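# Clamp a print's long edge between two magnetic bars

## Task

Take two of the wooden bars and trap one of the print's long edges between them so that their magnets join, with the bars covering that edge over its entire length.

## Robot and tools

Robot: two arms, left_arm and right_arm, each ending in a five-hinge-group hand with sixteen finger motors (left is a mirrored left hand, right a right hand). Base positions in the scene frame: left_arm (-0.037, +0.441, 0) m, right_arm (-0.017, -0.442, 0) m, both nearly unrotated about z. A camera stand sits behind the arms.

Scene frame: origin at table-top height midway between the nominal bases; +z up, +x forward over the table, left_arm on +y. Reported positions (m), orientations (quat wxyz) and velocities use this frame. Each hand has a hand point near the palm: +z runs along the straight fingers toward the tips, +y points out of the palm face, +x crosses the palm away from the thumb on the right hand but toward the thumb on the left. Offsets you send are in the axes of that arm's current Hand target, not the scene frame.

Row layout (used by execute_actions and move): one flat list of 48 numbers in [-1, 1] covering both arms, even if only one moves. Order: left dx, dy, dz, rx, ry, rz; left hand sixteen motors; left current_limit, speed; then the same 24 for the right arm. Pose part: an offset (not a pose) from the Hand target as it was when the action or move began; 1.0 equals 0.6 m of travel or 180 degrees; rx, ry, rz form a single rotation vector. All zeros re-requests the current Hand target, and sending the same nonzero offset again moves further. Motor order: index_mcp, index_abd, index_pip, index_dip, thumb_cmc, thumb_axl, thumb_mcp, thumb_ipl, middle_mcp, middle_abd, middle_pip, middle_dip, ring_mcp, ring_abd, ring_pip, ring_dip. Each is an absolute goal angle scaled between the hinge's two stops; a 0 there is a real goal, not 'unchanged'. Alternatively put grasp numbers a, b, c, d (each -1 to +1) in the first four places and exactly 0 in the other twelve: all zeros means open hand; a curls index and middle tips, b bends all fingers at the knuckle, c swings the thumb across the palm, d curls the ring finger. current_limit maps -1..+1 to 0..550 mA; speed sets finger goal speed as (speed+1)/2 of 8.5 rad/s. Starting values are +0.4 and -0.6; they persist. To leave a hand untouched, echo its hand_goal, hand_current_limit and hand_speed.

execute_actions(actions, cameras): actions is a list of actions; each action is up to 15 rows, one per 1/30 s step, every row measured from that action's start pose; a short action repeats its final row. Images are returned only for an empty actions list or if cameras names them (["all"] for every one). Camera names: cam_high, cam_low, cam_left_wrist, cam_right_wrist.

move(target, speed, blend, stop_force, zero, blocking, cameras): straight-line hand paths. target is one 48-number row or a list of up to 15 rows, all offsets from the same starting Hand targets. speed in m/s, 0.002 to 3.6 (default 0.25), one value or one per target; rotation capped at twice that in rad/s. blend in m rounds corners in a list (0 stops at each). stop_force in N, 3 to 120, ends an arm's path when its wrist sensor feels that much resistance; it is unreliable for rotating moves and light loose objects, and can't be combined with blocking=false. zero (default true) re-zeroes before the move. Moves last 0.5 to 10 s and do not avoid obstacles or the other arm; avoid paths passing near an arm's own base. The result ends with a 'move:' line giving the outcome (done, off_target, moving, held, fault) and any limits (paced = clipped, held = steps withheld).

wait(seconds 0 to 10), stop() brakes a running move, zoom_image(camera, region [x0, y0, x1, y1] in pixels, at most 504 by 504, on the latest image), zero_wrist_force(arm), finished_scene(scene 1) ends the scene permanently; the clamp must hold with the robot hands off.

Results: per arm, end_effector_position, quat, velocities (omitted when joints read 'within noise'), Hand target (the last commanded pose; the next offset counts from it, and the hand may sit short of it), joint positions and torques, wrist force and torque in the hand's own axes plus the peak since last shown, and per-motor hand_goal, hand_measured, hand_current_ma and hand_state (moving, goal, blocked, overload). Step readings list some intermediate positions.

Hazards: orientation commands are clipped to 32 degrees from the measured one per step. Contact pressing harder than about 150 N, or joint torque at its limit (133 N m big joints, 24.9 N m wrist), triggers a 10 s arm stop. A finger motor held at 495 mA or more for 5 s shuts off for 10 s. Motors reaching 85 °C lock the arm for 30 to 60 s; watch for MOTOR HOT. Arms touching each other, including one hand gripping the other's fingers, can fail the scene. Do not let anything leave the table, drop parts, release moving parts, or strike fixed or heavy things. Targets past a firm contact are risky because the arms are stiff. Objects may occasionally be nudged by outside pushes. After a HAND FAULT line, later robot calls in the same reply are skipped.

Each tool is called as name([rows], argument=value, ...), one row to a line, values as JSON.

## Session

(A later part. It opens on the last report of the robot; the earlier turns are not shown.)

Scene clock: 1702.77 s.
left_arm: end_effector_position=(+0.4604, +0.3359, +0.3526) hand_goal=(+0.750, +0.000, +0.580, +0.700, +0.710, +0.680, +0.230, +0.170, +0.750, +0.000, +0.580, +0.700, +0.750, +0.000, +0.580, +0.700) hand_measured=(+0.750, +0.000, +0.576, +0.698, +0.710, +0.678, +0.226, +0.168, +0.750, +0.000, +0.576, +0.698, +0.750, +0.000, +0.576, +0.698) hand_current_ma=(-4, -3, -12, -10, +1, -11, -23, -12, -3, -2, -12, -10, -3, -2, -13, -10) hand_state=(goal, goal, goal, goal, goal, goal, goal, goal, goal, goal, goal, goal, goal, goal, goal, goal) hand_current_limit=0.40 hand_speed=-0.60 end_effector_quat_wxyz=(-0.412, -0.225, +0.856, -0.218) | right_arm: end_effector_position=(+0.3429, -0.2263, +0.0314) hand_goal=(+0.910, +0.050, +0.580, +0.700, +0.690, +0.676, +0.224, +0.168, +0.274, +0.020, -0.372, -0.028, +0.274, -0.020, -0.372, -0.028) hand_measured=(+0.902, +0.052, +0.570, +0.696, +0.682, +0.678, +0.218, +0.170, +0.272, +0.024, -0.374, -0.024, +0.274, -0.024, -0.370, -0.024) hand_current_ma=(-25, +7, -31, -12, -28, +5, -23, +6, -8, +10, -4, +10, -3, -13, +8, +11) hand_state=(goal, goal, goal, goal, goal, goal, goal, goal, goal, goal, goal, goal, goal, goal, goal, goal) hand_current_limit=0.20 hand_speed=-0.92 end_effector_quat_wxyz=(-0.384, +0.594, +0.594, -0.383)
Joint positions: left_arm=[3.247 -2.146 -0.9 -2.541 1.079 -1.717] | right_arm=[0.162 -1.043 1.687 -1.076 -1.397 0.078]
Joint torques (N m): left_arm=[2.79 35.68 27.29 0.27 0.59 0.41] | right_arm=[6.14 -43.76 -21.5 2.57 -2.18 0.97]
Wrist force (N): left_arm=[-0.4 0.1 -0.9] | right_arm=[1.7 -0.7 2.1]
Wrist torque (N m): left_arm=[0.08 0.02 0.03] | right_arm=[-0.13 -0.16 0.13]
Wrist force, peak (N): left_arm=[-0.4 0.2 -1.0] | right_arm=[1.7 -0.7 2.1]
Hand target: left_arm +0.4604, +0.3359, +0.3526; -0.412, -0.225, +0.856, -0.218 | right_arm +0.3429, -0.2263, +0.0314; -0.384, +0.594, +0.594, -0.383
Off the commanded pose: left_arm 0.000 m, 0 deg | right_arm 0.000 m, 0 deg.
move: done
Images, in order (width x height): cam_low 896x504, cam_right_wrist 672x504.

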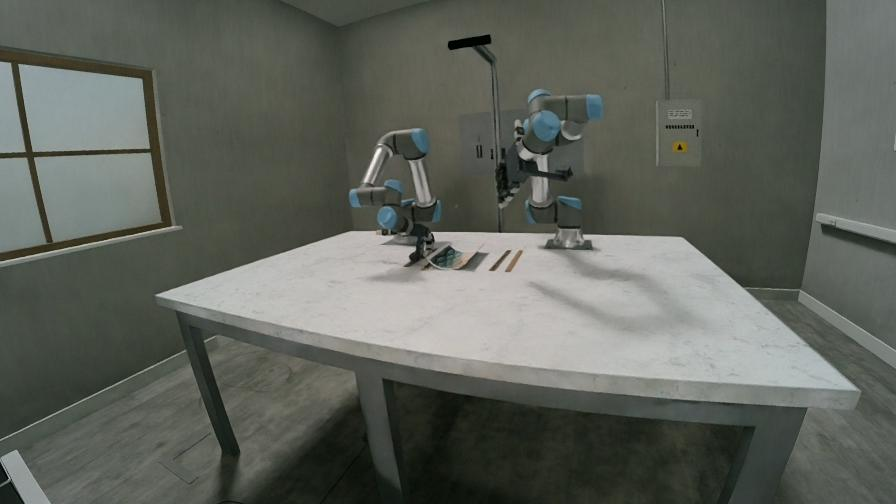

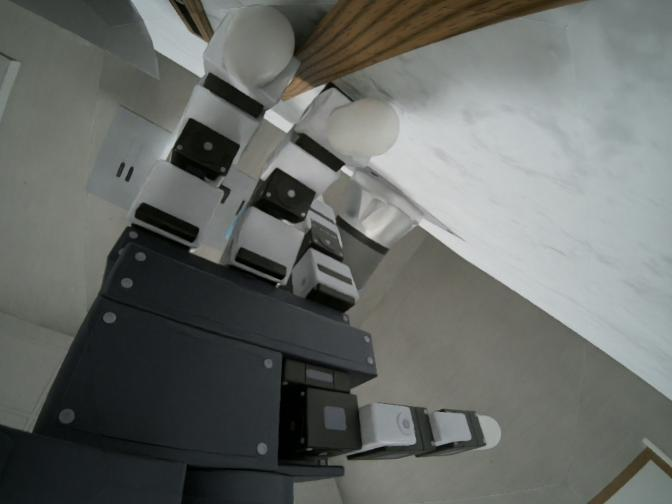

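move(target=[0,0,0,0,0,0, 0,0,0,0,0,0,0,0,0,0,0,0,0,0,0,0,0.4,-0.6, 0,0,0,0,0,0, 0.91,0.05,0.58,0.70,0.69,0.6766,0.2247,0.1676,0.274,-0.06,-0.3723,-0.029,0.274,0.06,-0.3723,-0.029,0.2,-0.92], speed=0.006, cameras=["cam_right_wrist", "cam_low"])

zoom_image(camera="cam_right_wrist", region=[150, 0, 500, 260])

zoom_image(camera="cam_low", region=[395, 215, 455, 275])

Scene clock: 1726.67 s.
left_arm: end_effector_position=(+0.4604, +0.3359, +0.3526) hand_goal=(+0.750, +0.000, +0.580, +0.700, +0.710, +0.680, +0.230, +0.170, +0.750, +0.000, +0.580, +0.700, +0.750, +0.000, +0.580, +0.700) hand_measured=(+0.750, +0.000, +0.576, +0.698, +0.710, +0.678, +0.226, +0.168, +0.750, +0.000, +0.576, +0.698, +0.750, +0.000, +0.576, +0.698) hand_current_ma=(-4, -3, -12, -10, +1, -11, -23, -12, -3, -2, -12, -10, -3, -2, -13, -10) hand_state=(goal, goal, goal, goal, goal, goal, goal, goal, goal, goal, goal, goal, goal, goal, goal, goal) hand_current_limit=0.40 hand_speed=-0.60 end_effector_quat_wxyz=(-0.412, -0.225, +0.856, -0.218) | right_arm: end_effector_position=(+0.3429, -0.2263, +0.0314) hand_goal=(+0.910, +0.050, +0.580, +0.700, +0.690, +0.676, +0.224, +0.168, +0.274, -0.060, -0.372, -0.028, +0.274, +0.060, -0.372, -0.028) hand_measured=(+0.902, +0.052, +0.570, +0.696, +0.682, +0.678, +0.218, +0.170, +0.272, +0.004, -0.374, -0.024, +0.272, +0.002, -0.370, -0.024) hand_current_ma=(-25, +7, -31, -12, -28, +5, -23, +6, -8, +227, -3, +10, -4, -205, +8, +11) hand_state=(goal, goal, goal, goal, goal, goal, goal, goal, goal, blocked, goal, goal, goal, blocked, goal, goal) hand_current_limit=0.20 hand_speed=-0.92 end_effector_quat_wxyz=(-0.384, +0.594, +0.594, -0.383)
Joint positions: left_arm=[3.247 -2.146 -0.9 -2.541 1.079 -1.717] | right_arm=[0.162 -1.043 1.687 -1.076 -1.397 0.078]
Joint torques (N m): left_arm=[1.85 35.8 27.43 0.26 0.5 0.36] | right_arm=[4.6 -41.77 -21.77 2.49 -2.11 0.91]
Wrist force (N): left_arm=[-0.5 0.0 -0.8] | right_arm=[2.0 -1.4 1.6]
Wrist torque (N m): left_arm=[0.07 0.02 0.03] | right_arm=[-0.13 -0.16 0.13]
Wrist force, peak (N): left_arm=[-0.6 0.2 -1.3] | right_arm=[1.7 -1.1 2.3]
Hand target: left_arm +0.4604, +0.3359, +0.3526; -0.412, -0.225, +0.856, -0.218 | right_arm +0.3429, -0.2263, +0.0314; -0.384, +0.594, +0.594, -0.383
Off the commanded pose: left_arm 0.000 m, 0 deg | right_arm 0.000 m, 0 deg.
move: done
Images, in order (width x height): cam_low 896x504, cam_right_wrist 672x504.

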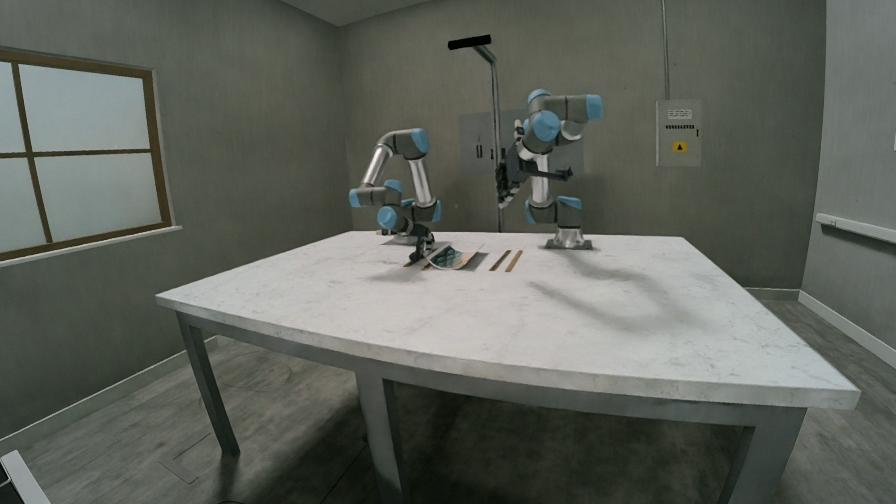

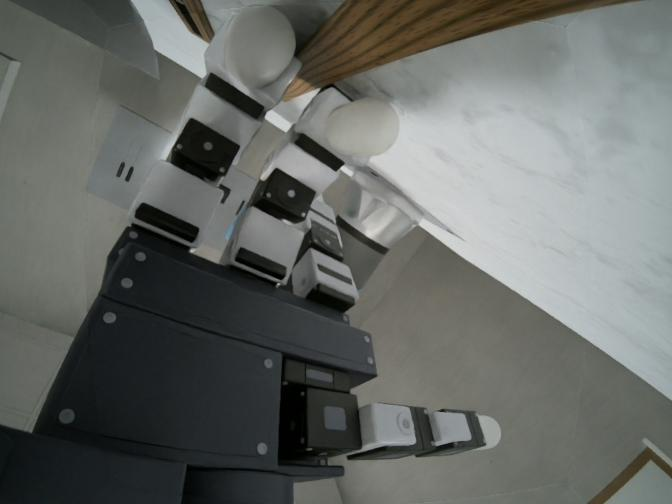

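Scaled by 1.440 from the camera's 672x504 image, which has a finer 960x720 frame.

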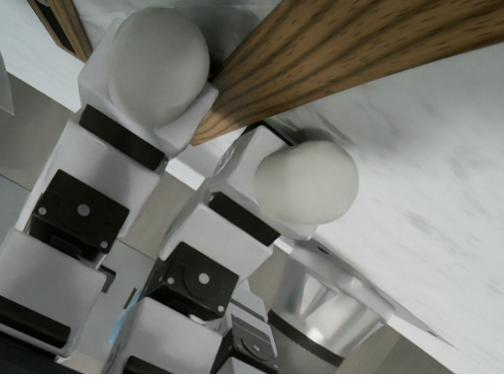

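Scaled by 8.400 from the camera's 896x504 image, which has a finer 1280x720 frame.

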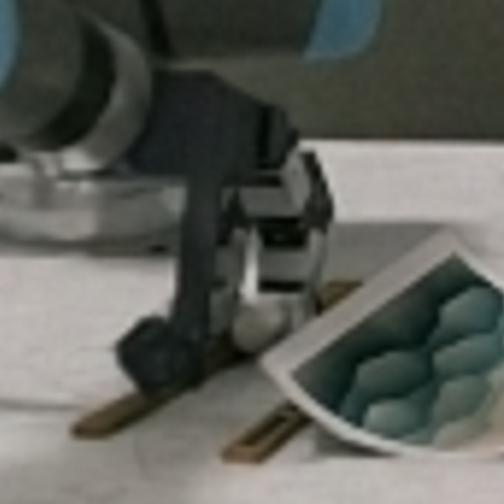

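execute_actions([
  [[0,0,0,0,0,0,0,0,0,0,0,0,0,0,0,0,0,0,0,0,0,0,0.4,-0.6,0,0,0,0,0,0,0.91,0.05,0.58,0.70,0.69,0.6766,0.2247,0.1676,0.274,-0.14,-0.3723,-0.029,0.274,0.14,-0.3723,-0.029,0.5,-0.92]],
], cameras=["all"])

Scene clock: 1756.03 s.
left_arm: end_effector_position=(+0.4604, +0.3359, +0.3526) hand_goal=(+0.750, +0.000, +0.580, +0.700, +0.710, +0.680, +0.230, +0.170, +0.750, +0.000, +0.580, +0.700, +0.750, +0.000, +0.580, +0.700) hand_measured=(+0.750, +0.000, +0.576, +0.698, +0.710, +0.678, +0.226, +0.168, +0.750, +0.000, +0.576, +0.698, +0.750, +0.000, +0.576, +0.698) hand_current_ma=(-4, -3, -12, -10, +1, -11, -23, -12, -3, -2, -12, -10, -3, -2, -13, -10) hand_state=(goal, goal, goal, goal, goal, goal, goal, goal, goal, goal, goal, goal, goal, goal, goal, goal) hand_current_limit=0.40 hand_speed=-0.60 end_effector_quat_wxyz=(-0.412, -0.225, +0.856, -0.218) | right_arm: end_effector_position=(+0.3429, -0.2263, +0.0314) hand_goal=(+0.910, +0.050, +0.580, +0.700, +0.690, +0.676, +0.224, +0.168, +0.274, -0.140, -0.372, -0.028, +0.274, +0.140, -0.372, -0.028) hand_measured=(+0.902, +0.052, +0.570, +0.696, +0.682, +0.678, +0.218, +0.170, +0.272, +0.002, -0.374, -0.024, +0.272, +0.008, -0.370, -0.024) hand_current_ma=(-25, +7, -31, -12, -28, +5, -23, +6, -8, +412, -3, +10, -4, -412, +8, +11) hand_state=(goal, goal, goal, goal, goal, goal, goal, goal, goal, blocked, goal, goal, goal, blocked, goal, goal) hand_current_limit=0.50 hand_speed=-0.92 end_effector_quat_wxyz=(-0.384, +0.594, +0.594, -0.383)
Joint positions: left_arm=[3.247 -2.146 -0.9 -2.541 1.079 -1.717] | right_arm=[0.162 -1.043 1.687 -1.076 -1.397 0.078]
Joint torques (N m): left_arm=[1.8 35.45 27.19 0.32 0.65 0.33] | right_arm=[2.56 -39.2 -22.08 2.5 -1.84 0.98]
Wrist force (N): left_arm=[-0.5 0.1 -0.5] | right_arm=[1.7 -1.9 1.6]
Wrist torque (N m): left_arm=[0.05 0.04 0.01] | right_arm=[-0.12 -0.09 0.07]
Wrist force, peak (N): left_arm=[-0.3 -0.3 -1.3] | right_arm=[1.9 -2.5 1.3]
Hand target: left_arm +0.4604, +0.3359, +0.3526; -0.412, -0.225, +0.856, -0.218 | right_arm +0.3429, -0.2263, +0.0314; -0.384, +0.594, +0.594, -0.383
Off the commanded pose: left_arm 0.000 m, 0 deg | right_arm 0.000 m, 0 deg.
Step readings (end_effector_position of left_arm | right_arm):
0: (+0.4604, +0.3359, +0.3526) | (+0.3429, -0.2263, +0.0314)
1: (+0.4604, +0.3359, +0.3526) | (+0.3429, -0.2263, +0.0314)
2: (+0.4604, +0.3359, +0.3526) | (+0.3429, -0.2263, +0.0314)
4: (+0.4604, +0.3359, +0.3526) | (+0.3429, -0.2263, +0.0314)
8: (+0.4604, +0.3359, +0.3526) | (+0.3429, -0.2263, +0.0314)
15: (+0.4604, +0.3359, +0.3526) | (+0.3429, -0.2263, +0.0314)

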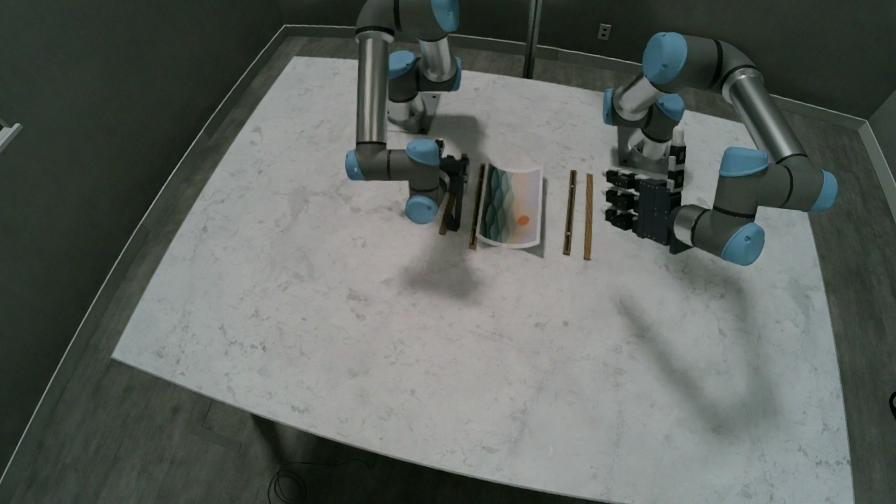

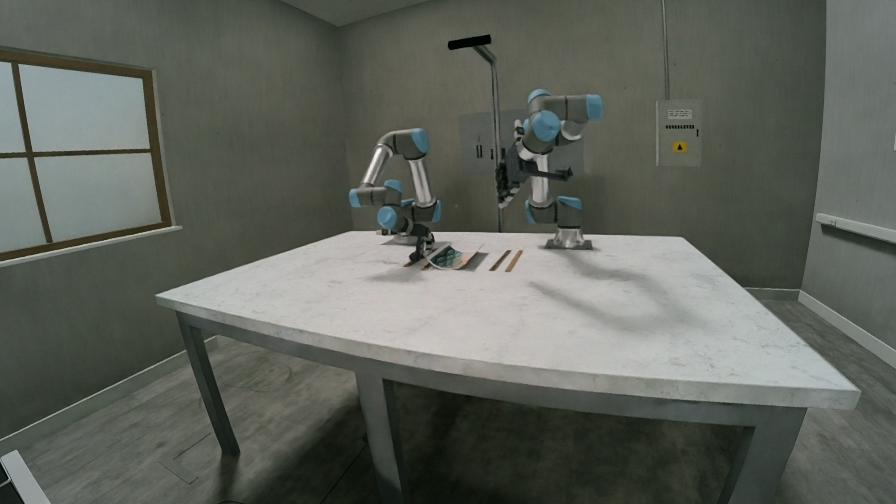

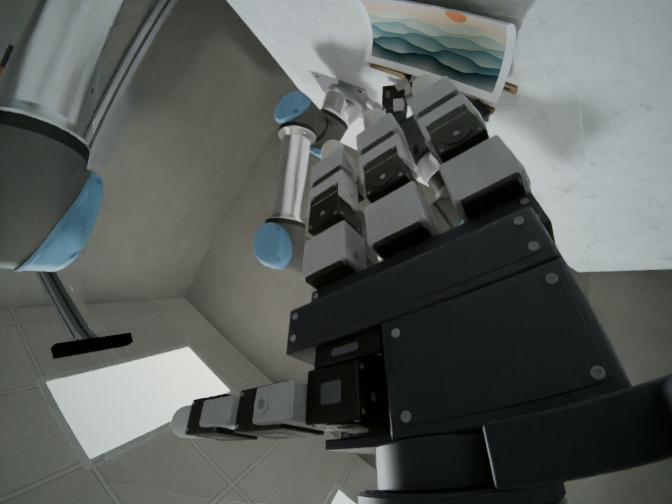

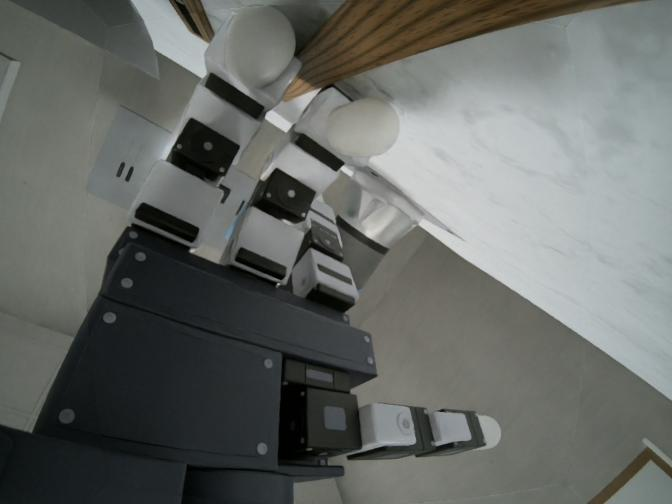

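move(target=[0,0,0,0,0,0,0,0,0,0,0,0,0,0,0,0,0,0,0,0,0,0,0.4,-0.6,0,-0.0152,-0.0068,0,0,0,0.91,0.05,0.58,0.70,0.69,0.6766,0.2247,0.1676,0.274,-0.14,-0.3723,-0.029,0.274,0.14,-0.3723,-0.029,0.55,-0.92], speed=0.02, cameras=["cam_right_wrist","cam_low"])

zoom_image(camera="cam_low", region=[380, 200, 560, 300])

Scene clock: 1761.20 s.
left_arm: end_effector_position=(+0.4604, +0.3359, +0.3526) hand_goal=(+0.750, +0.000, +0.580, +0.700, +0.710, +0.680, +0.230, +0.170, +0.750, +0.000, +0.580, +0.700, +0.750, +0.000, +0.580, +0.700) hand_measured=(+0.750, +0.000, +0.576, +0.698, +0.710, +0.678, +0.226, +0.168, +0.750, +0.000, +0.576, +0.698, +0.750, +0.000, +0.576, +0.698) hand_current_ma=(-4, -3, -12, -10, +1, -11, -23, -12, -3, -2, -12, -10, -3, -2, -13, -10) hand_state=(goal, goal, goal, goal, goal, goal, goal, goal, goal, goal, goal, goal, goal, goal, goal, goal) hand_current_limit=0.40 hand_speed=-0.60 end_effector_quat_wxyz=(-0.412, -0.225, +0.856, -0.218) | right_arm: end_effector_position=(+0.3428, -0.2263, +0.0415) hand_goal=(+0.910, +0.050, +0.580, +0.700, +0.690, +0.676, +0.224, +0.168, +0.274, -0.140, -0.372, -0.028, +0.274, +0.140, -0.372, -0.028) hand_measured=(+0.902, +0.052, +0.570, +0.696, +0.682, +0.678, +0.218, +0.170, +0.272, +0.002, -0.374, -0.024, +0.272, +0.010, -0.370, -0.024) hand_current_ma=(-25, +7, -31, -12, -28, +5, -23, +6, -9, +426, -3, +10, -4, -426, +8, +11) hand_state=(goal, goal, goal, goal, goal, goal, goal, goal, goal, blocked, goal, goal, goal, blocked, goal, goal) hand_current_limit=0.55 hand_speed=-0.92 end_effector_quat_wxyz=(-0.384, +0.594, +0.594, -0.383)
Joint positions: left_arm=[3.247 -2.146 -0.9 -2.541 1.079 -1.717] | right_arm=[0.162 -1.057 1.679 -1.053 -1.397 0.078]
Joint torques (N m): left_arm=[2.21 35.05 27.41 0.4 0.57 0.28] | right_arm=[1.57 -31.33 -12.67 -0.48 -1.9 0.9]
Wrist force (N): left_arm=[-0.4 -0.2 -0.6] | right_arm=[1.6 -0.5 1.9]
Wrist torque (N m): left_arm=[0.03 0.02 0.04] | right_arm=[-0.13 -0.15 0.15]
Wrist force, peak (N): left_arm=[-0.9 -0.1 -0.8] | right_arm=[2.1 -2.3 1.5]
Hand target: left_arm +0.4604, +0.3359, +0.3526; -0.412, -0.225, +0.856, -0.218 | right_arm +0.3428, -0.2263, +0.0414; -0.384, +0.594, +0.594, -0.383
Off the commanded pose: left_arm 0.000 m, 0 deg | right_arm 0.000 m, 0 deg.
move: done
Images, in order (width x height): cam_low 896x504, cam_right_wrist 672x504.

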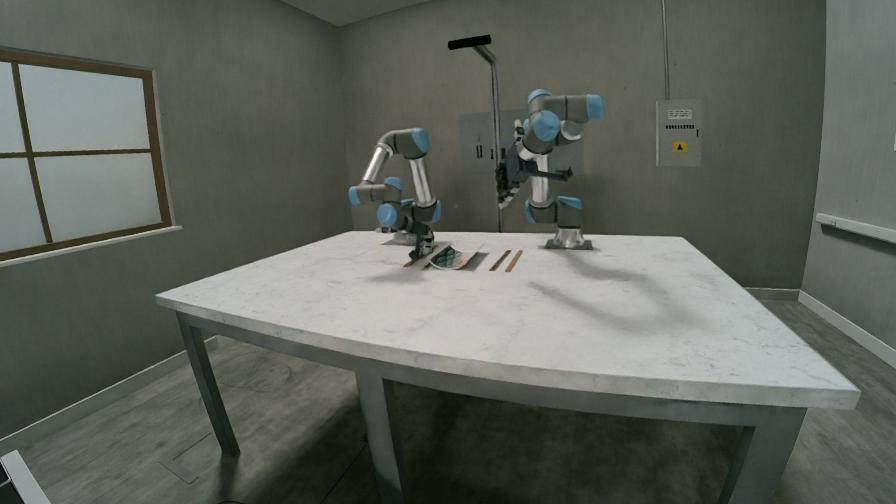

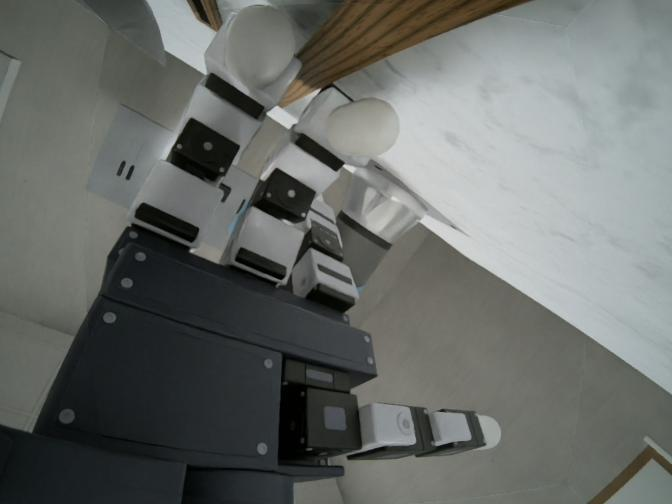

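Scaled by 2.800 from the camera's 896x504 image, which has a finer 1280x720 frame.

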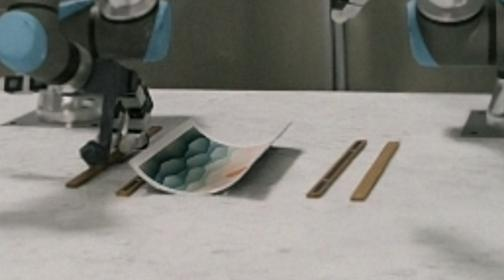

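zoom_image(camera="cam_low", region=[395, 235, 465, 275])

zoom_image(camera="cam_right_wrist", region=[180, 0, 480, 200])

Scaled by 7.200 from the camera's 896x504 image, which has a finer 1280x720 frame.

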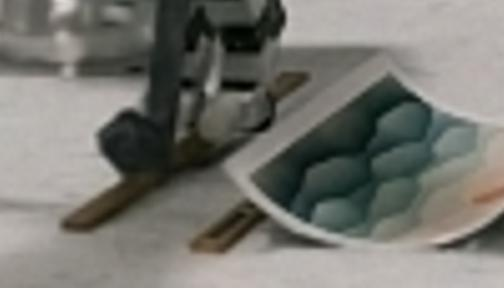

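Scaled by 1.680 from the camera's 672x504 image, which has a finer 960x720 frame.

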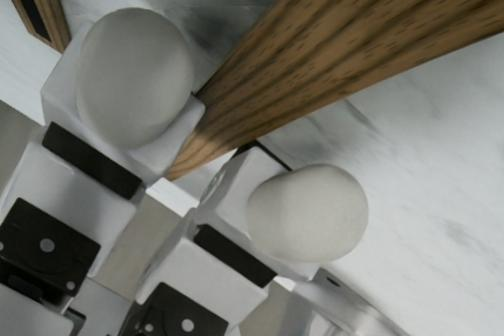

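move(target=[0,0,0,0,0,0,0,0,0,0,0,0,0,0,0,0,0,0,0,0,0,0,0.4,-0.6,0,-0.0304,-0.0136,0,0,0,0.91,0.05,0.58,0.70,0.69,0.6766,0.2247,0.1676,0.274,-0.14,-0.3723,-0.029,0.274,0.14,-0.3723,-0.029,0.55,-0.92], speed=0.03, cameras=["cam_right_wrist","cam_low"])

zoom_image(camera="cam_low", region=[395, 235, 465, 275])

zoom_image(camera="cam_right_wrist", region=[180, 0, 480, 200])

Scene clock: 1778.67 s.
left_arm: end_effector_position=(+0.4604, +0.3359, +0.3526) hand_goal=(+0.750, +0.000, +0.580, +0.700, +0.710, +0.680, +0.230, +0.170, +0.750, +0.000, +0.580, +0.700, +0.750, +0.000, +0.580, +0.700) hand_measured=(+0.750, +0.000, +0.576, +0.698, +0.710, +0.678, +0.226, +0.168, +0.750, +0.000, +0.576, +0.698, +0.750, +0.000, +0.576, +0.698) hand_current_ma=(-4, -3, -12, -10, +1, -11, -23, -12, -3, -2, -12, -10, -3, -2, -13, -10) hand_state=(goal, goal, goal, goal, goal, goal, goal, goal, goal, goal, goal, goal, goal, goal, goal, goal) hand_current_limit=0.40 hand_speed=-0.60 end_effector_quat_wxyz=(-0.412, -0.225, +0.856, -0.218) | right_arm: end_effector_position=(+0.3428, -0.2263, +0.0615) hand_goal=(+0.910, +0.050, +0.580, +0.700, +0.690, +0.676, +0.224, +0.168, +0.274, -0.140, -0.372, -0.028, +0.274, +0.140, -0.372, -0.028) hand_measured=(+0.902, +0.052, +0.570, +0.696, +0.682, +0.678, +0.218, +0.170, +0.272, +0.002, -0.372, -0.024, +0.272, +0.010, -0.370, -0.024) hand_current_ma=(-26, +7, -31, -12, -28, +5, -23, +6, -9, +426, -2, +10, -4, -426, +8, +11) hand_state=(goal, goal, goal, goal, goal, goal, goal, goal, goal, blocked, goal, goal, goal, blocked, goal, goal) hand_current_limit=0.55 hand_speed=-0.92 end_effector_quat_wxyz=(-0.384, +0.594, +0.594, -0.383)
Joint positions: left_arm=[3.247 -2.146 -0.9 -2.541 1.079 -1.717] | right_arm=[0.162 -1.084 1.661 -1.008 -1.397 0.078]
Joint torques (N m): left_arm=[1.74 35.93 27.48 0.36 0.53 0.4] | right_arm=[-3.75 -30.16 -10.02 -1.64 -2.14 -0.95]
Wrist force (N): left_arm=[-0.5 -0.1 -0.7] | right_arm=[1.3 -0.6 2.1]
Wrist torque (N m): left_arm=[0.04 0.03 0.03] | right_arm=[-0.16 -0.13 0.12]
Wrist force, peak (N): left_arm=[-0.6 -0.2 -1.2] | right_arm=[1.7 -0.9 2.4]
Hand target: left_arm +0.4604, +0.3359, +0.3526; -0.412, -0.225, +0.856, -0.218 | right_arm +0.3428, -0.2263, +0.0613; -0.384, +0.594, +0.594, -0.383
Off the commanded pose: left_arm 0.000 m, 0 deg | right_arm 0.000 m, 0 deg.
move: done
Images, in order (width x height): cam_low 896x504, cam_right_wrist 672x504.

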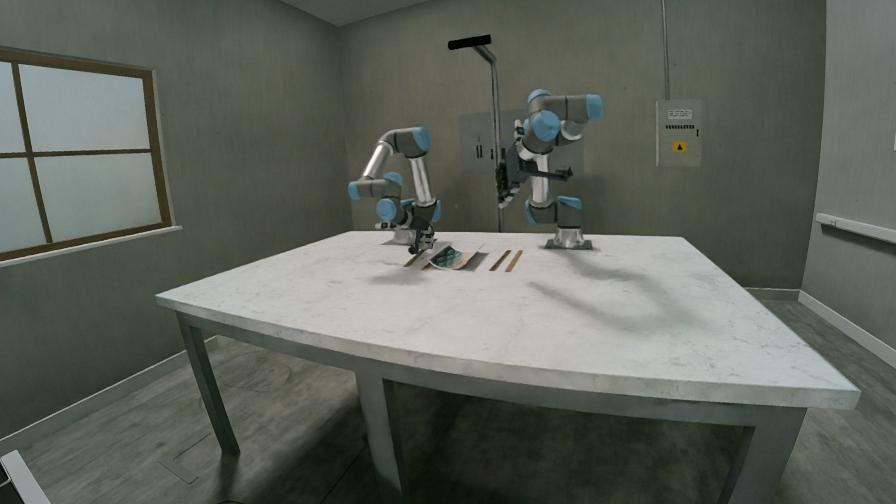

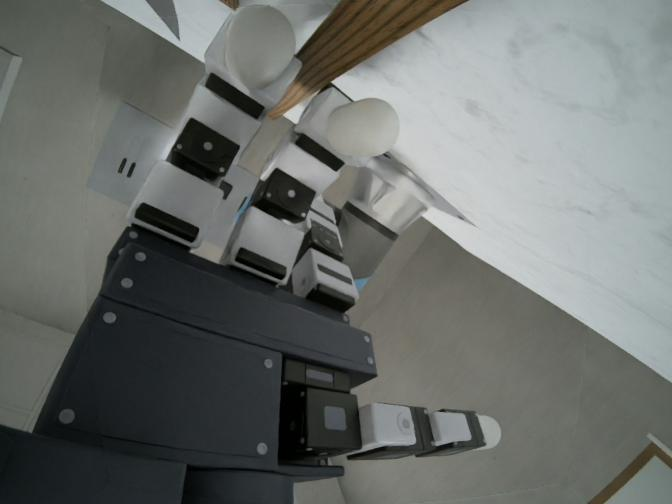

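Scaled by 7.200 from the camera's 896x504 image, which has a finer 1280x720 frame.

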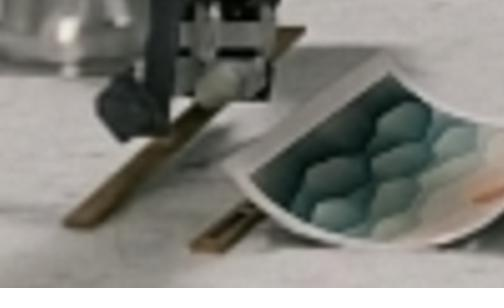

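Scaled by 1.680 from the camera's 672x504 image, which has a finer 960x720 frame.

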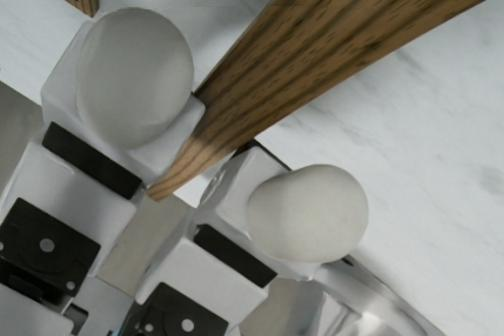

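move(target=[0,0,0,0,0,0,0,0,0,0,0,0,0,0,0,0,0,0,0,0,0,0,0.4,-0.6,0,0.0430,0.0192,0,0,0,0.91,0.05,0.58,0.70,0.69,0.6766,0.2247,0.1676,0.274,-0.14,-0.3723,-0.029,0.274,0.14,-0.3723,-0.029,0.55,-0.92], speed=0.02, stop_force=4)

execute_actions([
  [[0,0,0,0,0,0,0,0,0,0,0,0,0,0,0,0,0,0,0,0,0,0,0.4,-0.6,0,0,0,0,0,0,0.91,0.05,0.58,0.70,0.69,0.6766,0.2247,0.1676,0.274,0.15,-0.3723,-0.029,0.274,-0.15,-0.3723,-0.029,0.2,-0.92]],
], cameras=["cam_right_wrist","cam_low"])

zoom_image(camera="cam_low", region=[395, 235, 465, 275])

Scene clock: 1799.93 s.
left_arm: end_effector_position=(+0.4604, +0.3359, +0.3526) hand_goal=(+0.750, +0.000, +0.580, +0.700, +0.710, +0.680, +0.230, +0.170, +0.750, +0.000, +0.580, +0.700, +0.750, +0.000, +0.580, +0.700) hand_measured=(+0.750, +0.000, +0.576, +0.698, +0.710, +0.678, +0.226, +0.168, +0.750, +0.000, +0.576, +0.698, +0.750, +0.000, +0.576, +0.698) hand_current_ma=(-4, -3, -12, -10, +1, -11, -23, -12, -3, -2, -12, -10, -3, -2, -13, -10) hand_state=(goal, goal, goal, goal, goal, goal, goal, goal, goal, goal, goal, goal, goal, goal, goal, goal) hand_current_limit=0.40 hand_speed=-0.60 end_effector_quat_wxyz=(-0.412, -0.225, +0.856, -0.218) | right_arm: end_effector_position=(+0.3429, -0.2263, +0.0331) hand_goal=(+0.910, +0.050, +0.580, +0.700, +0.690, +0.676, +0.224, +0.168, +0.274, -0.140, -0.372, -0.028, +0.274, +0.140, -0.372, -0.028) hand_measured=(+0.902, +0.052, +0.570, +0.696, +0.682, +0.678, +0.218, +0.170, +0.272, +0.002, -0.372, -0.024, +0.272, +0.010, -0.370, -0.024) hand_current_ma=(-26, +7, -31, -12, -28, +5, -23, +6, -9, +426, -2, +10, -4, -426, +8, +11) hand_state=(goal, goal, goal, goal, goal, goal, goal, goal, goal, blocked, goal, goal, goal, blocked, goal, goal) hand_current_limit=0.55 hand_speed=-0.92 end_effector_quat_wxyz=(-0.384, +0.594, +0.594, -0.383)
Joint positions: left_arm=[3.247 -2.146 -0.9 -2.541 1.079 -1.717] | right_arm=[0.162 -1.045 1.686 -1.072 -1.397 0.078]
Joint torques (N m): left_arm=[1.88 35.44 27.85 0.37 0.52 0.36] | right_arm=[0.6 -45.02 -22.44 3.16 -0.99 -0.6]
Wrist force (N): left_arm=[-0.4 0.1 -0.7] | right_arm=[1.3 -0.6 1.9]
Wrist torque (N m): left_arm=[0.07 0.01 0.03] | right_arm=[-0.14 -0.13 0.12]
Wrist force, peak (N): left_arm=[-0.9 -0.1 -1.1] | right_arm=[1.5 -0.7 2.5]
Hand target: left_arm +0.4604, +0.3359, +0.3526; -0.412, -0.225, +0.856, -0.218 | right_arm +0.3429, -0.2263, +0.0331; -0.384, +0.594, +0.594, -0.383
Off the commanded pose: left_arm 0.000 m, 0 deg | right_arm 0.000 m, 0 deg.
move: done

Scene clock: 1800.97 s.
left_arm: end_effector_position=(+0.4604, +0.3359, +0.3526) hand_goal=(+0.750, +0.000, +0.580, +0.700, +0.710, +0.680, +0.230, +0.170, +0.750, +0.000, +0.580, +0.700, +0.750, +0.000, +0.580, +0.700) hand_measured=(+0.750, +0.000, +0.576, +0.698, +0.710, +0.678, +0.226, +0.168, +0.750, +0.000, +0.576, +0.698, +0.750, +0.000, +0.576, +0.698) hand_current_ma=(-4, -3, -12, -10, +1, -11, -23, -12, -3, -2, -12, -10, -3, -2, -13, -10) hand_state=(goal, goal, goal, goal, goal, goal, goal, goal, goal, goal, goal, goal, goal, goal, goal, goal) hand_current_limit=0.40 hand_speed=-0.60 end_effector_quat_wxyz=(-0.412, -0.225, +0.856, -0.218) | right_arm: end_effector_position=(+0.3429, -0.2263, +0.0331) hand_goal=(+0.910, +0.050, +0.580, +0.700, +0.690, +0.676, +0.224, +0.168, +0.274, +0.150, -0.372, -0.028, +0.274, -0.150, -0.372, -0.028) hand_measured=(+0.902, +0.052, +0.570, +0.696, +0.682, +0.678, +0.218, +0.170, +0.270, +0.146, -0.372, -0.024, +0.272, -0.146, -0.370, -0.024) hand_current_ma=(-26, +7, -31, -12, -28, +5, -23, +6, -10, -13, -2, +10, -4, +9, +8, +11) hand_state=(goal, goal, goal, goal, goal, goal, goal, goal, goal, goal, goal, goal, goal, goal, goal, goal) hand_current_limit=0.20 hand_speed=-0.92 end_effector_quat_wxyz=(-0.384, +0.594, +0.594, -0.383)
Joint positions: left_arm=[3.247 -2.146 -0.9 -2.541 1.079 -1.717] | right_arm=[0.162 -1.045 1.686 -1.072 -1.397 0.078]
Joint torques (N m): left_arm=[1.86 35.28 26.76 0.48 0.51 0.39] | right_arm=[3.61 -44.55 -22.09 3.02 -0.26 -0.22]
Wrist force (N): left_arm=[-0.3 0.2 -0.5] | right_arm=[1.5 -0.5 1.7]
Wrist torque (N m): left_arm=[0.07 0.02 0.04] | right_arm=[-0.08 -0.15 0.13]
Wrist force, peak (N): left_arm=[-0.5 0.3 -1.0] | right_arm=[1.7 -0.6 2.2]
Hand target: left_arm +0.4604, +0.3359, +0.3526; -0.412, -0.225, +0.856, -0.218 | right_arm +0.3429, -0.2263, +0.0331; -0.384, +0.594, +0.594, -0.383
Off the commanded pose: left_arm 0.000 m, 0 deg | right_arm 0.000 m, 0 deg.
Step readings (end_effector_position of left_arm | right_arm):
0: (+0.4604, +0.3359, +0.3526) | (+0.3429, -0.2263, +0.0331)
1: (+0.4604, +0.3359, +0.3526) | (+0.3429, -0.2263, +0.0331)
2: (+0.4604, +0.3359, +0.3526) | (+0.3429, -0.2263, +0.0331)
4: (+0.4604, +0.3359, +0.3526) | (+0.3429, -0.2263, +0.0331)
8: (+0.4604, +0.3359, +0.3526) | (+0.3429, -0.2263, +0.0331)
15: (+0.4604, +0.3359, +0.3526) | (+0.3429, -0.2263, +0.0331)
Images, in order (width x height): cam_low 896x504, cam_right_wrist 672x504.

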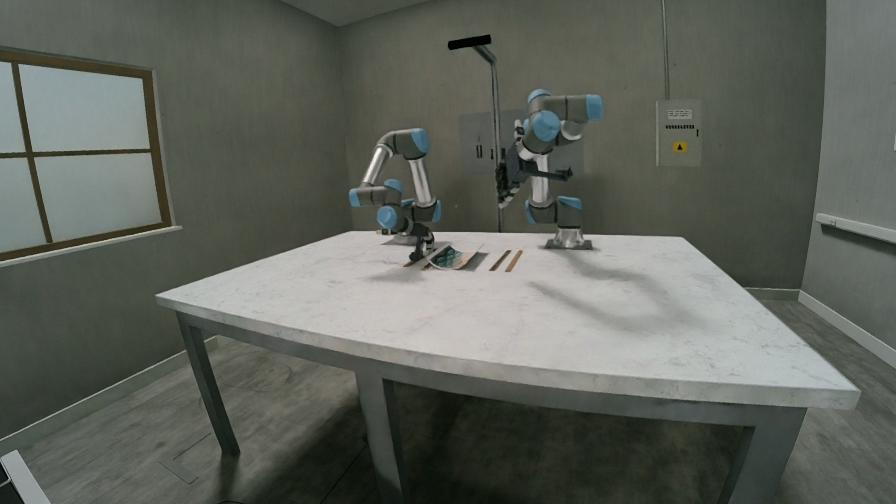

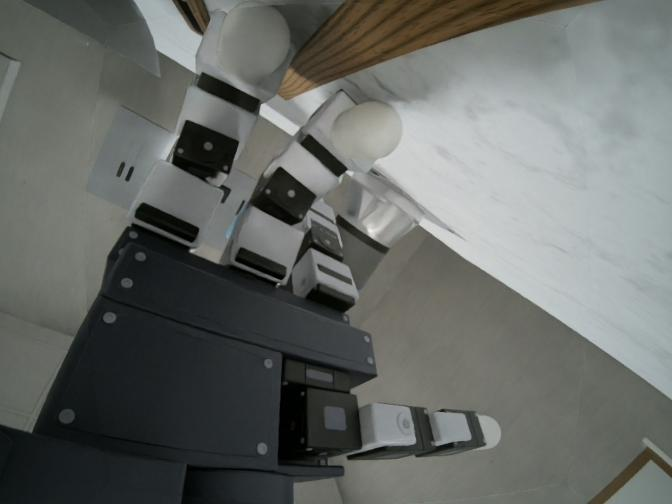

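Scaled by 7.200 from the camera's 896x504 image, which has a finer 1280x720 frame.

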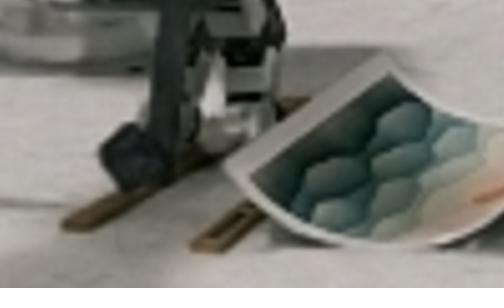

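move(target=[0,0,0,0,0,0,0,0,0,0,0,0,0,0,0,0,0,0,0,0,0,0,0.4,-0.6,0,0.0204,-0.04565,0,0,0,0.91,0.05,0.58,0.70,0.69,0.6766,0.2247,0.1676,0.274,0.15,-0.3723,-0.029,0.274,-0.15,-0.3723,-0.029,0.2,-0.92], speed=0.03, stop_force=4, cameras=["cam_right_wrist","cam_low"])

zoom_image(camera="cam_low", region=[395, 235, 465, 275])

Scene clock: 1842.23 s.
left_arm: end_effector_position=(+0.4604, +0.3359, +0.3526) hand_goal=(+0.750, +0.000, +0.580, +0.700, +0.710, +0.680, +0.230, +0.170, +0.750, +0.000, +0.580, +0.700, +0.750, +0.000, +0.580, +0.700) hand_measured=(+0.750, +0.000, +0.576, +0.698, +0.710, +0.678, +0.226, +0.168, +0.750, +0.000, +0.576, +0.698, +0.750, +0.000, +0.576, +0.698) hand_current_ma=(-4, -3, -12, -10, +1, -11, -23, -12, -3, -2, -12, -10, -3, -2, -13, -10) hand_state=(goal, goal, goal, goal, goal, goal, goal, goal, goal, goal, goal, goal, goal, goal, goal, goal) hand_current_limit=0.40 hand_speed=-0.60 end_effector_quat_wxyz=(-0.412, -0.225, +0.856, -0.218) | right_arm: end_effector_position=(+0.3729, -0.2263, +0.0332) hand_goal=(+0.910, +0.050, +0.580, +0.700, +0.690, +0.676, +0.224, +0.168, +0.274, +0.150, -0.372, -0.028, +0.274, -0.150, -0.372, -0.028) hand_measured=(+0.902, +0.052, +0.570, +0.696, +0.682, +0.678, +0.218, +0.170, +0.270, +0.146, -0.372, -0.024, +0.272, -0.146, -0.370, -0.024) hand_current_ma=(-26, +7, -31, -12, -28, +5, -23, +6, -10, -13, -2, +10, -4, +9, +8, +11) hand_state=(goal, goal, goal, goal, goal, goal, goal, goal, goal, goal, goal, goal, goal, goal, goal, goal) hand_current_limit=0.20 hand_speed=-0.92 end_effector_quat_wxyz=(-0.384, +0.594, +0.594, -0.383)
Joint positions: left_arm=[3.247 -2.146 -0.9 -2.541 1.079 -1.717] | right_arm=[0.153 -0.991 1.594 -1.033 -1.406 0.074]
Joint torques (N m): left_arm=[1.77 35.3 27.57 0.35 0.56 0.38] | right_arm=[4.59 -47.83 -7.49 -1.38 1.35 0.42]
Wrist force (N): left_arm=[-0.3 0.1 -0.5] | right_arm=[1.6 -0.7 2.2]
Wrist torque (N m): left_arm=[0.06 0.01 0.03] | right_arm=[-0.13 -0.18 0.14]
Wrist force, peak (N): left_arm=[-0.6 0.1 -1.2] | right_arm=[1.6 -1.0 2.3]
Hand target: left_arm +0.4604, +0.3359, +0.3526; -0.412, -0.225, +0.856, -0.218 | right_arm +0.3729, -0.2263, +0.0332; -0.384, +0.594, +0.594, -0.383
Off the commanded pose: left_arm 0.000 m, 0 deg | right_arm 0.000 m, 0 deg.
move: done
Images, in order (width x height): cam_low 896x504, cam_right_wrist 672x504.

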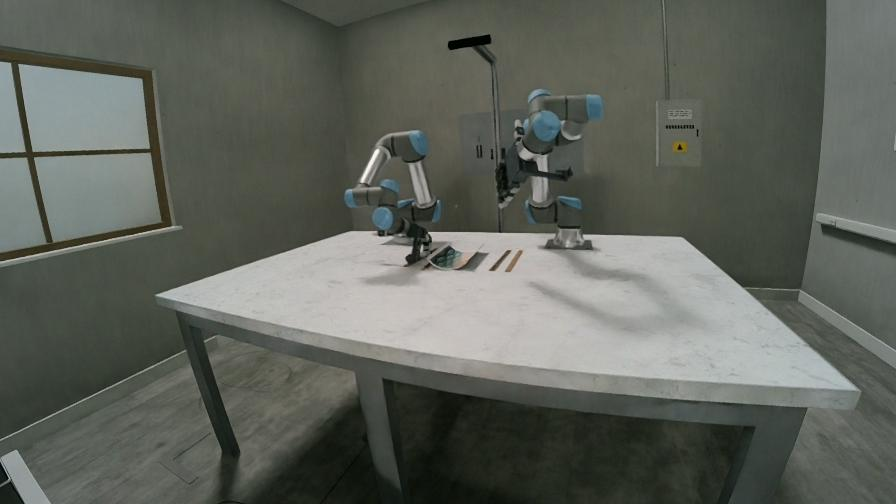

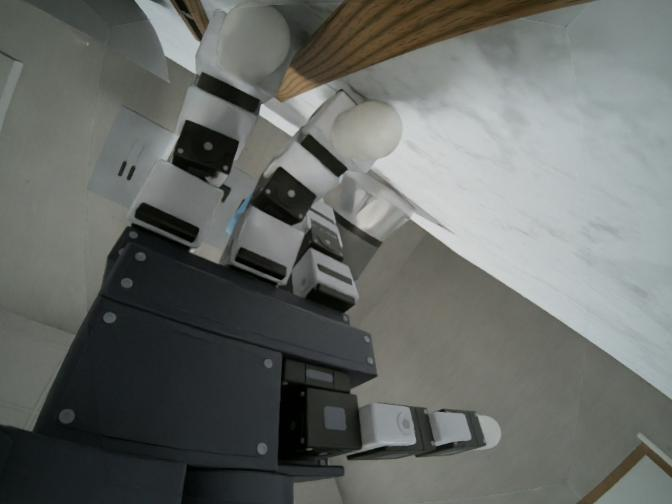

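Scaled by 7.200 from the camera's 896x504 image, which has a finer 1280x720 frame.

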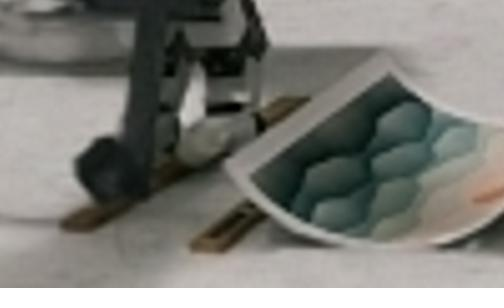

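move(target=[0,0,0,0,0,0,0,0,0,0,0,0,0,0,0,0,0,0,0,0,0,0,0.4,-0.6,0,0.0033,0.0015,0,0,0,0.91,0.05,0.58,0.70,0.69,0.6766,0.2247,0.1676,0.274,0.15,-0.3723,-0.029,0.274,-0.15,-0.3723,-0.029,0.2,-0.92], speed=0.006, stop_force=3)

execute_actions([
  [[0,0,0,0,0,0,0,0,0,0,0,0,0,0,0,0,0,0,0,0,0,0,0.4,-0.6,0,0,0,0,0,0,0.91,0.05,0.58,0.70,0.69,0.6766,0.2247,0.1676,0.274,-0.06,-0.3723,-0.029,0.274,0.06,-0.3723,-0.029,0.2,-0.92]],
  [[0,0,0,0,0,0,0,0,0,0,0,0,0,0,0,0,0,0,0,0,0,0,0.4,-0.6,0,0,0,0,0,0,0.91,0.05,0.58,0.70,0.69,0.6766,0.2247,0.1676,0.274,-0.15,-0.3723,-0.029,0.274,0.15,-0.3723,-0.029,0.6,-0.92]],
])

move(target=[0,0,0,0,0,0,0,0,0,0,0,0,0,0,0,0,0,0,0,0,0,0,0.4,-0.6,0,-0.0152,-0.0068,0,0,0,0.91,0.05,0.58,0.70,0.69,0.6766,0.2247,0.1676,0.274,-0.15,-0.3723,-0.029,0.274,0.15,-0.3723,-0.029,0.6,-0.92], speed=0.02, cameras=["cam_right_wrist","cam_low"])

zoom_image(camera="cam_low", region=[395, 235, 465, 275])

Scene clock: 1855.07 s.
left_arm: end_effector_position=(+0.4604, +0.3359, +0.3526) hand_goal=(+0.750, +0.000, +0.580, +0.700, +0.710, +0.680, +0.230, +0.170, +0.750, +0.000, +0.580, +0.700, +0.750, +0.000, +0.580, +0.700) hand_measured=(+0.750, +0.000, +0.576, +0.698, +0.710, +0.678, +0.226, +0.168, +0.750, +0.000, +0.576, +0.698, +0.750, +0.000, +0.576, +0.698) hand_current_ma=(-4, -3, -12, -10, +1, -11, -23, -12, -3, -2, -12, -10, -3, -2, -13, -10) hand_state=(goal, goal, goal, goal, goal, goal, goal, goal, goal, goal, goal, goal, goal, goal, goal, goal) hand_current_limit=0.40 hand_speed=-0.60 end_effector_quat_wxyz=(-0.412, -0.225, +0.856, -0.218) | right_arm: end_effector_position=(+0.3729, -0.2263, +0.0312) hand_goal=(+0.910, +0.050, +0.580, +0.700, +0.690, +0.676, +0.224, +0.168, +0.274, +0.150, -0.372, -0.028, +0.274, -0.150, -0.372, -0.028) hand_measured=(+0.902, +0.052, +0.570, +0.696, +0.682, +0.678, +0.218, +0.170, +0.272, +0.146, -0.374, -0.024, +0.272, -0.146, -0.370, -0.024) hand_current_ma=(-26, +7, -31, -12, -28, +5, -23, +6, -8, -13, -5, +10, -4, +9, +5, +11) hand_state=(goal, goal, goal, goal, goal, goal, goal, goal, goal, goal, goal, goal, goal, goal, goal, goal) hand_current_limit=0.20 hand_speed=-0.92 end_effector_quat_wxyz=(-0.384, +0.594, +0.594, -0.383)
Joint positions: left_arm=[3.247 -2.146 -0.9 -2.541 1.079 -1.717] | right_arm=[0.153 -0.988 1.595 -1.037 -1.406 0.074]
Joint torques (N m): left_arm=[2.3 36.01 27.07 0.4 0.5 0.31] | right_arm=[5.54 -46.26 -20.17 2.19 2.12 0.85]
Wrist force (N): left_arm=[-0.6 0.4 -0.8] | right_arm=[1.5 -5.2 -0.5]
Wrist torque (N m): left_arm=[0.12 0.04 0.01] | right_arm=[-0.03 -0.06 -0.05]
Wrist force, peak (N): left_arm=[-0.3 -0.2 -1.4] | right_arm=[1.5 -5.7 -0.6]
Hand target: left_arm +0.4604, +0.3359, +0.3526; -0.412, -0.225, +0.856, -0.218 | right_arm +0.3729, -0.2263, +0.0312; -0.384, +0.594, +0.594, -0.383
Off the commanded pose: left_arm 0.000 m, 0 deg | right_arm 0.000 m, 0 deg.
move: contact (right_arm)

Scene clock: 1856.27 s.
left_arm: end_effector_position=(+0.4604, +0.3359, +0.3526) hand_goal=(+0.750, +0.000, +0.580, +0.700, +0.710, +0.680, +0.230, +0.170, +0.750, +0.000, +0.580, +0.700, +0.750, +0.000, +0.580, +0.700) hand_measured=(+0.750, +0.000, +0.576, +0.698, +0.710, +0.678, +0.226, +0.168, +0.750, +0.000, +0.576, +0.698, +0.750, +0.000, +0.576, +0.698) hand_current_ma=(-4, -3, -12, -10, +1, -11, -23, -12, -3, -2, -12, -10, -3, -2, -13, -10) hand_state=(goal, goal, goal, goal, goal, goal, goal, goal, goal, goal, goal, goal, goal, goal, goal, goal) hand_current_limit=0.40 hand_speed=-0.60 end_effector_quat_wxyz=(-0.412, -0.225, +0.856, -0.218) | right_arm: end_effector_position=(+0.3729, -0.2263, +0.0312) hand_goal=(+0.910, +0.050, +0.580, +0.700, +0.690, +0.676, +0.224, +0.168, +0.274, -0.150, -0.372, -0.028, +0.274, +0.150, -0.372, -0.028) hand_measured=(+0.902, +0.052, +0.570, +0.696, +0.682, +0.678, +0.218, +0.170, +0.274, +0.002, -0.374, -0.024, +0.272, +0.010, -0.370, -0.024) hand_current_ma=(-26, +7, -31, -12, -28, +5, -23, +6, -3, +440, -3, +10, -4, -440, +5, +11) hand_state=(goal, goal, goal, goal, goal, goal, goal, goal, goal, blocked, goal, goal, goal, blocked, goal, goal) hand_current_limit=0.60 hand_speed=-0.92 end_effector_quat_wxyz=(-0.384, +0.594, +0.594, -0.383)
Joint positions: left_arm=[3.247 -2.146 -0.9 -2.541 1.079 -1.717] | right_arm=[0.153 -0.988 1.595 -1.037 -1.406 0.074]
Joint torques (N m): left_arm=[1.72 35.72 28.12 0.35 0.52 0.23] | right_arm=[4.51 -46.38 -21.82 2.12 2.18 0.9]
Wrist force (N): left_arm=[-0.4 0.2 -0.6] | right_arm=[2.1 -1.9 1.6]
Wrist torque (N m): left_arm=[0.07 0.03 0.02] | right_arm=[-0.10 -0.16 0.11]
Wrist force, peak (N): left_arm=[-0.8 0.3 -0.9] | right_arm=[1.5 -5.1 -0.2]
Hand target: left_arm +0.4604, +0.3359, +0.3526; -0.412, -0.225, +0.856, -0.218 | right_arm +0.3729, -0.2263, +0.0312; -0.384, +0.594, +0.594, -0.383
Off the commanded pose: left_arm 0.000 m, 0 deg | right_arm 0.000 m, 0 deg.
Step readings (end_effector_position of left_arm | right_arm):
0: (+0.4604, +0.3359, +0.3526) | (+0.3729, -0.2263, +0.0312)
1: (+0.4604, +0.3359, +0.3526) | (+0.3729, -0.2263, +0.0312)
2: (+0.4604, +0.3359, +0.3526) | (+0.3729, -0.2263, +0.0312)
4: (+0.4604, +0.3359, +0.3526) | (+0.3729, -0.2263, +0.0312)
8: (+0.4604, +0.3359, +0.3526) | (+0.3729, -0.2263, +0.0312)
15: (+0.4604, +0.3359, +0.3526) | (+0.3729, -0.2263, +0.0312)
16: (+0.4604, +0.3359, +0.3526) | (+0.3729, -0.2263, +0.0312)
17: (+0.4604, +0.3359, +0.3526) | (+0.3729, -0.2263, +0.0312)
19: (+0.4604, +0.3359, +0.3526) | (+0.3729, -0.2263, +0.0312)
23: (+0.4604, +0.3359, +0.3526) | (+0.3729, -0.2263, +0.0312)
30: (+0.4604, +0.3359, +0.3526) | (+0.3729, -0.2263, +0.0312)

Scene clock: 1857.03 s.
left_arm: end_effector_position=(+0.4604, +0.3359, +0.3526) hand_goal=(+0.750, +0.000, +0.580, +0.700, +0.710, +0.680, +0.230, +0.170, +0.750, +0.000, +0.580, +0.700, +0.750, +0.000, +0.580, +0.700) hand_measured=(+0.750, +0.000, +0.576, +0.698, +0.710, +0.678, +0.226, +0.168, +0.750, +0.000, +0.576, +0.698, +0.750, +0.000, +0.576, +0.698) hand_current_ma=(-4, -3, -12, -10, +1, -11, -23, -12, -3, -2, -12, -10, -3, -2, -13, -10) hand_state=(goal, goal, goal, goal, goal, goal, goal, goal, goal, goal, goal, goal, goal, goal, goal, goal) hand_current_limit=0.40 hand_speed=-0.60 end_effector_quat_wxyz=(-0.412, -0.225, +0.856, -0.218) | right_arm: end_effector_position=(+0.3728, -0.2263, +0.0413) hand_goal=(+0.910, +0.050, +0.580, +0.700, +0.690, +0.676, +0.224, +0.168, +0.274, -0.150, -0.372, -0.028, +0.274, +0.150, -0.372, -0.028) hand_measured=(+0.902, +0.052, +0.570, +0.696, +0.682, +0.678, +0.218, +0.170, +0.272, +0.002, -0.374, -0.024, +0.272, +0.012, -0.370, -0.024) hand_current_ma=(-26, +7, -31, -12, -28, +5, -23, +6, -6, +440, -3, +10, -4, -440, +5, +11) hand_state=(goal, goal, goal, goal, goal, goal, goal, goal, goal, blocked, goal, goal, goal, blocked, goal, goal) hand_current_limit=0.60 hand_speed=-0.92 end_effector_quat_wxyz=(-0.384, +0.594, +0.594, -0.383)
Joint positions: left_arm=[3.247 -2.146 -0.9 -2.541 1.079 -1.717] | right_arm=[0.153 -1.002 1.587 -1.016 -1.406 0.074]
Joint torques (N m): left_arm=[1.92 35.93 27.53 0.51 0.68 0.29] | right_arm=[3.91 -34.81 -13.36 -0.44 2.04 0.77]
Wrist force (N): left_arm=[-0.2 0.2 -0.4] | right_arm=[1.5 -0.4 2.3]
Wrist torque (N m): left_arm=[0.04 0.00 0.04] | right_arm=[-0.13 -0.18 0.15]
Wrist force, peak (N): left_arm=[-0.1 0.0 -1.1] | right_arm=[1.9 -1.9 1.8]
Hand target: left_arm +0.4604, +0.3359, +0.3526; -0.412, -0.225, +0.856, -0.218 | right_arm +0.3728, -0.2263, +0.0412; -0.384, +0.594, +0.594, -0.383
Off the commanded pose: left_arm 0.000 m, 0 deg | right_arm 0.000 m, 0 deg.
move: done
Images, in order (width x height): cam_low 896x504, cam_right_wrist 672x504.

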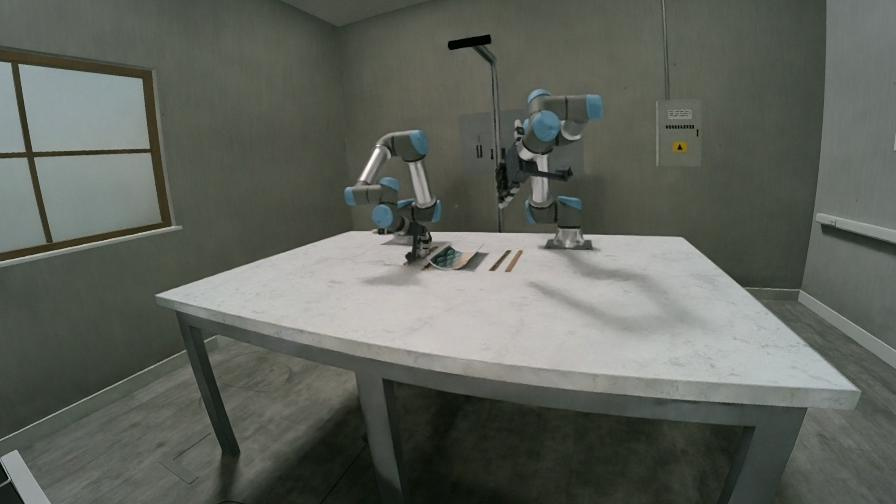

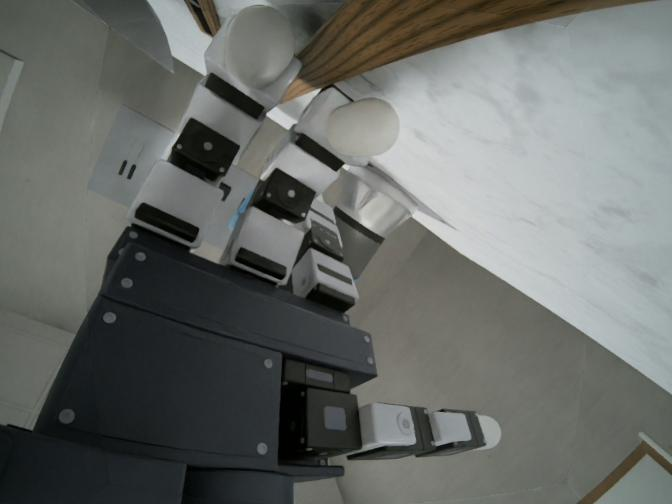

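Scaled by 7.200 from the camera's 896x504 image, which has a finer 1280x720 frame.

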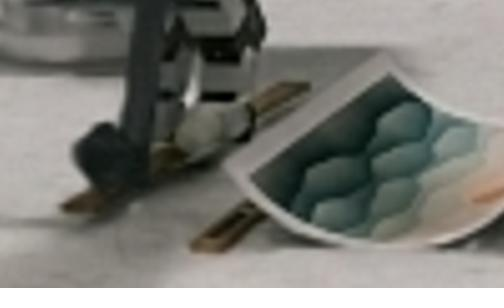

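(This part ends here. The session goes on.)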